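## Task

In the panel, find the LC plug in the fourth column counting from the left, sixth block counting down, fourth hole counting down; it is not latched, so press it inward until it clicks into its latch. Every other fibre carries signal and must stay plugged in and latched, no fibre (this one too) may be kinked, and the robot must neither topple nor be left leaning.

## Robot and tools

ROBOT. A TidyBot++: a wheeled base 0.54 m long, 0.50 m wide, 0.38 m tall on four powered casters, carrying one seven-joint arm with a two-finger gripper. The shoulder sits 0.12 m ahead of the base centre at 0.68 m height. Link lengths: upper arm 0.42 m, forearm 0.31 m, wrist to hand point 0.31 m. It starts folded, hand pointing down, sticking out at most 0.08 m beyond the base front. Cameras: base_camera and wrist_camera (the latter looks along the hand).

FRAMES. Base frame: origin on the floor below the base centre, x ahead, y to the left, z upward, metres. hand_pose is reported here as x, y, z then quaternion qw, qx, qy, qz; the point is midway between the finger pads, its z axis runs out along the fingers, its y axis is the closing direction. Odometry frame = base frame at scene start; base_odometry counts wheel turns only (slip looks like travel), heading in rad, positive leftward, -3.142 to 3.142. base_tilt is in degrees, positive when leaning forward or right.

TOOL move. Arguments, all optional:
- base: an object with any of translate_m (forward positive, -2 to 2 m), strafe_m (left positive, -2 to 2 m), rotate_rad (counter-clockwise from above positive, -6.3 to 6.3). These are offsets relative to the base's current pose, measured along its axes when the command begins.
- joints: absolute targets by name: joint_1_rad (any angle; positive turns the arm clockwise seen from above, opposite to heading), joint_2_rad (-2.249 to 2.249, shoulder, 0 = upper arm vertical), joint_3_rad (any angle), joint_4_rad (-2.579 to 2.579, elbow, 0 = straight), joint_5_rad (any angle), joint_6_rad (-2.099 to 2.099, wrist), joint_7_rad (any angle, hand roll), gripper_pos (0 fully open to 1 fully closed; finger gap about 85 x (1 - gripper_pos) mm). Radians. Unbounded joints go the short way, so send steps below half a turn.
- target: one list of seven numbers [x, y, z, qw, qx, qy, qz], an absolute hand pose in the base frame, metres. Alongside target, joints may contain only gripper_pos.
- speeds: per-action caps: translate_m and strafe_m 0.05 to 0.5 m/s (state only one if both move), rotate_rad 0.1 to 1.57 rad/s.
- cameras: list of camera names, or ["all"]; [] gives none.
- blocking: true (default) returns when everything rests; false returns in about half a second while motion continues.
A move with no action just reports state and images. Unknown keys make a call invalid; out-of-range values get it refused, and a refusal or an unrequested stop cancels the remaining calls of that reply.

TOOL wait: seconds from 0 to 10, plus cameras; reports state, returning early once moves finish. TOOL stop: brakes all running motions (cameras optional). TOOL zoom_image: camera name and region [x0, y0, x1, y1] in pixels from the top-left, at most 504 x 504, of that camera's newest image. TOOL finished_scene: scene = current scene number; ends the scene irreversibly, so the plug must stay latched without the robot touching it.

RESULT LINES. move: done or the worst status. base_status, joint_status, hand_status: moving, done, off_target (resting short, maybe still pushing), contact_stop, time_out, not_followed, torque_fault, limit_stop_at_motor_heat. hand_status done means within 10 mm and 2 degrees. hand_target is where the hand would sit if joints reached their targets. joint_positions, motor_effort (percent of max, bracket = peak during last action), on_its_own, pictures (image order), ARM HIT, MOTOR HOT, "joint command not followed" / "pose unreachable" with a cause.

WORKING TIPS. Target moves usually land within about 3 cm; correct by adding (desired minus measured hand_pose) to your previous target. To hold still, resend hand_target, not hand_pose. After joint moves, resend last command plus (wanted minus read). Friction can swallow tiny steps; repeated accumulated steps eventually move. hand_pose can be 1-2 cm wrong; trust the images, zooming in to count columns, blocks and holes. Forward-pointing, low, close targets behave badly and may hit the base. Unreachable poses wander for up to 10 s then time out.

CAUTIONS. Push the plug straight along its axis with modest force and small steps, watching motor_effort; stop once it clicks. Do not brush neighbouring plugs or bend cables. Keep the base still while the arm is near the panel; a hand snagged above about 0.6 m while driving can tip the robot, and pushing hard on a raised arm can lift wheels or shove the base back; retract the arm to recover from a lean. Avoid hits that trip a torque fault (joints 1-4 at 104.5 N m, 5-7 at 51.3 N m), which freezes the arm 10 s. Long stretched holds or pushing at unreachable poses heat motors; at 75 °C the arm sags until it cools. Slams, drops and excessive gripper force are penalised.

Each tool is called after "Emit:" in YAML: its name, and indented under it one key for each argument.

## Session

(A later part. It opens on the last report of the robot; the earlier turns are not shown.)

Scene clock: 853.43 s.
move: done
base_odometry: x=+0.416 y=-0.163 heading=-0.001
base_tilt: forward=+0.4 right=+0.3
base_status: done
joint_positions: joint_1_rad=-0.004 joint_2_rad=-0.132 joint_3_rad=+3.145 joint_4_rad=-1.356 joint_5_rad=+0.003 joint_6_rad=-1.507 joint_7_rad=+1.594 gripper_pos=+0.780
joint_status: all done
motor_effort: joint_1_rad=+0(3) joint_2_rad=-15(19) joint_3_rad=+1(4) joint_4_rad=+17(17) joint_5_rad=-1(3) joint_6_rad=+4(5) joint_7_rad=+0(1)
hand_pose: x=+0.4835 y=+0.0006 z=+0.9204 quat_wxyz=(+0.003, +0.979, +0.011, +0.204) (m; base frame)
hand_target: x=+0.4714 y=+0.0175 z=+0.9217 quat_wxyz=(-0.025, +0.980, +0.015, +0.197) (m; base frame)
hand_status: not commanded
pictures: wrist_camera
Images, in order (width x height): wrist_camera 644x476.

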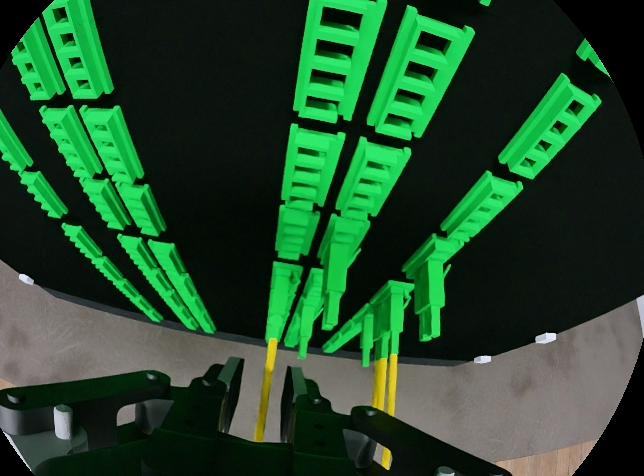

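Emit:
move:
  base: {"translate_m": -0.17}
  speeds: {"translate_m": 0.4}
  cameras: []

Emit:
move:
  base: {"strafe_m": 0.46}
  joints: {"joint_1_rad": 1.01, "joint_2_rad": -0.353, "joint_4_rad": -2.553, "joint_6_rad": 0.67}
  cameras: []

Emit:
move:
  base: {"translate_m": 0.27}
  speeds: {"translate_m": 0.35}
  cameras: ["wrist_camera"]

Emit:
zoom_image:
  camera: "wrist_camera"
  region: [220, 240, 380, 370]

Scene clock: 857.33 s.
move: done
base_odometry: x=+0.246 y=-0.163 heading=-0.001
base_tilt: forward=+0.3 right=+0.3
base_status: done
joint_positions: joint_1_rad=-0.004 joint_2_rad=-0.145 joint_3_rad=+3.145 joint_4_rad=-1.356 joint_5_rad=+0.003 joint_6_rad=-1.507 joint_7_rad=+1.594 gripper_pos=+0.780
joint_status: not commanded
motor_effort: joint_1_rad=+0(1) joint_2_rad=-14(18) joint_3_rad=+1(2) joint_4_rad=+17(18) joint_5_rad=+0(1) joint_6_rad=+4(5) joint_7_rad=+0(1)
hand_pose: x=+0.4804 y=+0.0006 z=+0.9251 quat_wxyz=(+0.003, +0.978, +0.011, +0.210) (m; base frame)
hand_target: x=+0.4714 y=+0.0175 z=+0.9217 quat_wxyz=(-0.025, +0.980, +0.015, +0.197) (m; base frame)
hand_status: not commanded
pictures: none
No camera images: "cameras" was empty.

Scene clock: 860.47 s.
move: done
base_odometry: x=+0.246 y=+0.298 heading=+0.000
base_tilt: forward=+0.4 right=+0.3
base_status: done
joint_positions: joint_1_rad=+0.995 joint_2_rad=-0.327 joint_3_rad=+3.144 joint_4_rad=-2.542 joint_5_rad=+0.003 joint_6_rad=+0.625 joint_7_rad=+1.594 gripper_pos=+0.780
joint_status: all done
motor_effort: joint_1_rad=+0(3) joint_2_rad=-8(17) joint_3_rad=+1(3) joint_4_rad=+17(21) joint_5_rad=+0(2) joint_6_rad=+10(11) joint_7_rad=-1(2)
hand_pose: x=+0.3523 y=-0.3581 z=+0.8857 quat_wxyz=(+0.342, +0.631, -0.333, +0.611) (m; base frame)
hand_target: x=+0.3333 y=-0.3609 z=+0.9041 quat_wxyz=(+0.353, +0.596, -0.353, +0.629) (m; base frame)
hand_status: not commanded
pictures: none
No camera images: "cameras" was empty.

Scene clock: 862.30 s.
move: done
base_odometry: x=+0.516 y=+0.298 heading=+0.001
base_tilt: forward=+0.4 right=+0.2
base_status: done
joint_positions: joint_1_rad=+0.997 joint_2_rad=-0.332 joint_3_rad=+3.144 joint_4_rad=-2.543 joint_5_rad=+0.003 joint_6_rad=+0.629 joint_7_rad=+1.594 gripper_pos=+0.780
joint_status: not commanded
motor_effort: joint_1_rad=+0(1) joint_2_rad=-8(9) joint_3_rad=+1(2) joint_4_rad=+18(19) joint_5_rad=+0(1) joint_6_rad=+9(10) joint_7_rad=+0(1)
hand_pose: x=+0.3509 y=-0.3576 z=+0.8882 quat_wxyz=(+0.344, +0.629, -0.333, +0.613) (m; base frame)
hand_target: x=+0.3333 y=-0.3609 z=+0.9041 quat_wxyz=(+0.353, +0.596, -0.353, +0.629) (m; base frame)
hand_status: not commanded
pictures: wrist_camera
Images, in order (width x height): wrist_camera 644x476.

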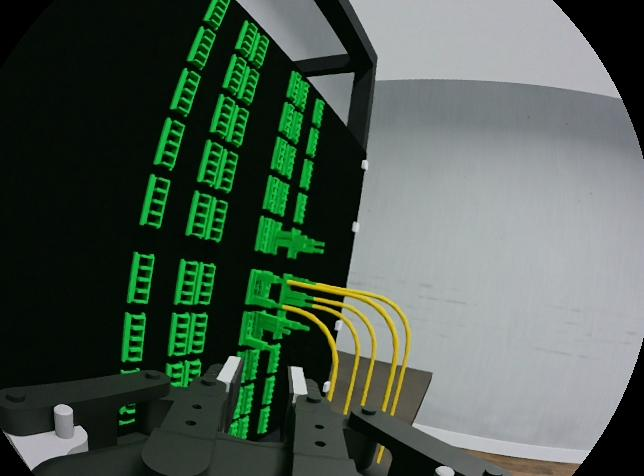

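Scaled by 3.150.

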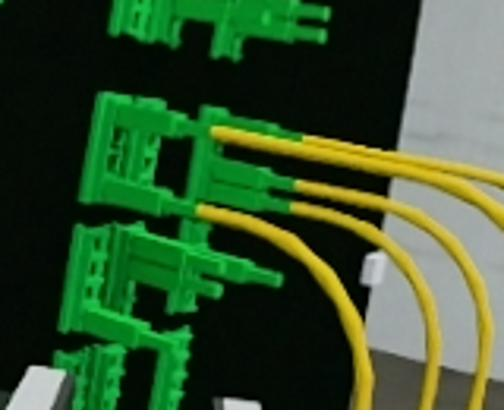

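Emit:
zoom_image:
  camera: "wrist_camera"
  region: [240, 262, 290, 312]

Emit:
zoom_image:
  camera: "wrist_camera"
  region: [264, 269, 292, 289]

Emit:
zoom_image:
  camera: "wrist_camera"
  region: [260, 293, 288, 313]

Emit:
zoom_image:
  camera: "wrist_camera"
  region: [240, 266, 268, 286]

Emit:
zoom_image:
  camera: "wrist_camera"
  region: [240, 288, 268, 308]

Emit:
zoom_image:
  camera: "wrist_camera"
  region: [270, 270, 320, 320]

Scaled by 10.080.

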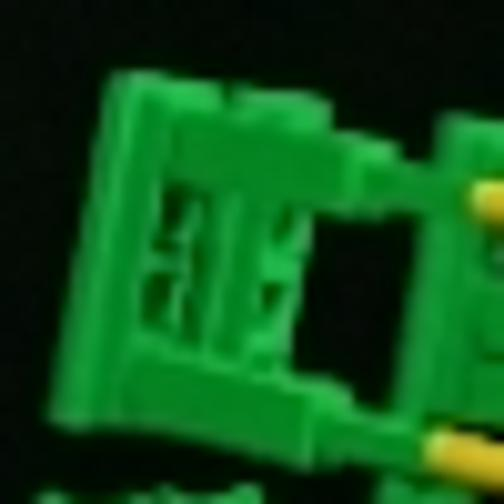

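Scaled by 18.000.

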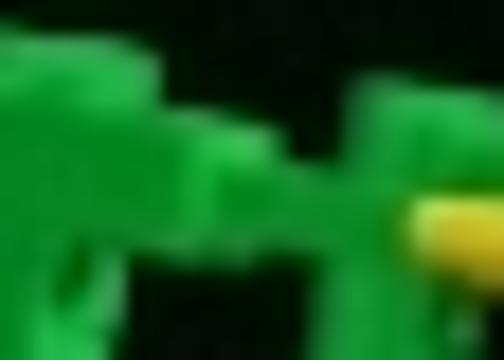

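Scaled by 18.000.

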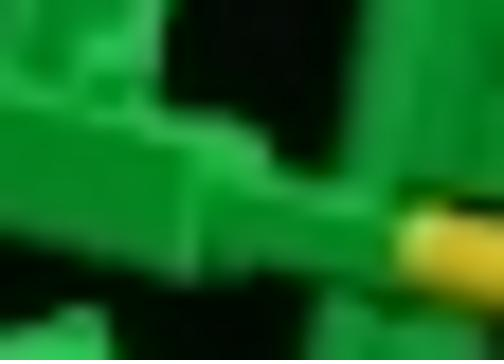

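Scaled by 18.000.

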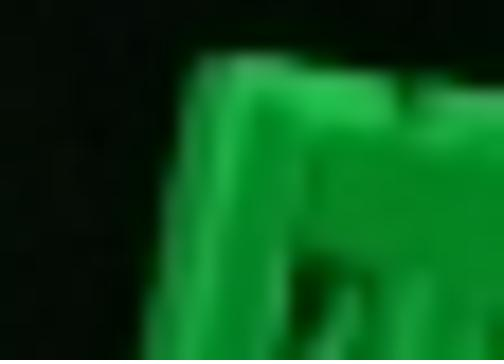

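Scaled by 18.000.

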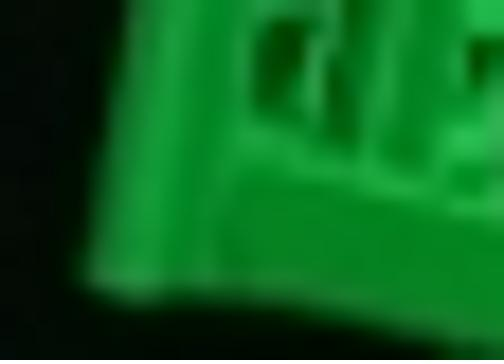

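Scaled by 10.080.

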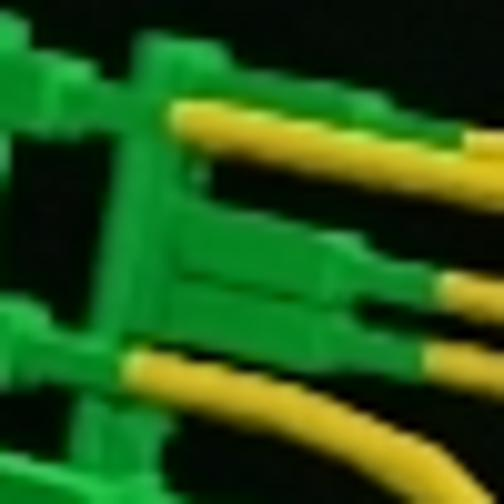

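Emit:
finished_scene:
  scene: 1

The scene is finished: the task was done.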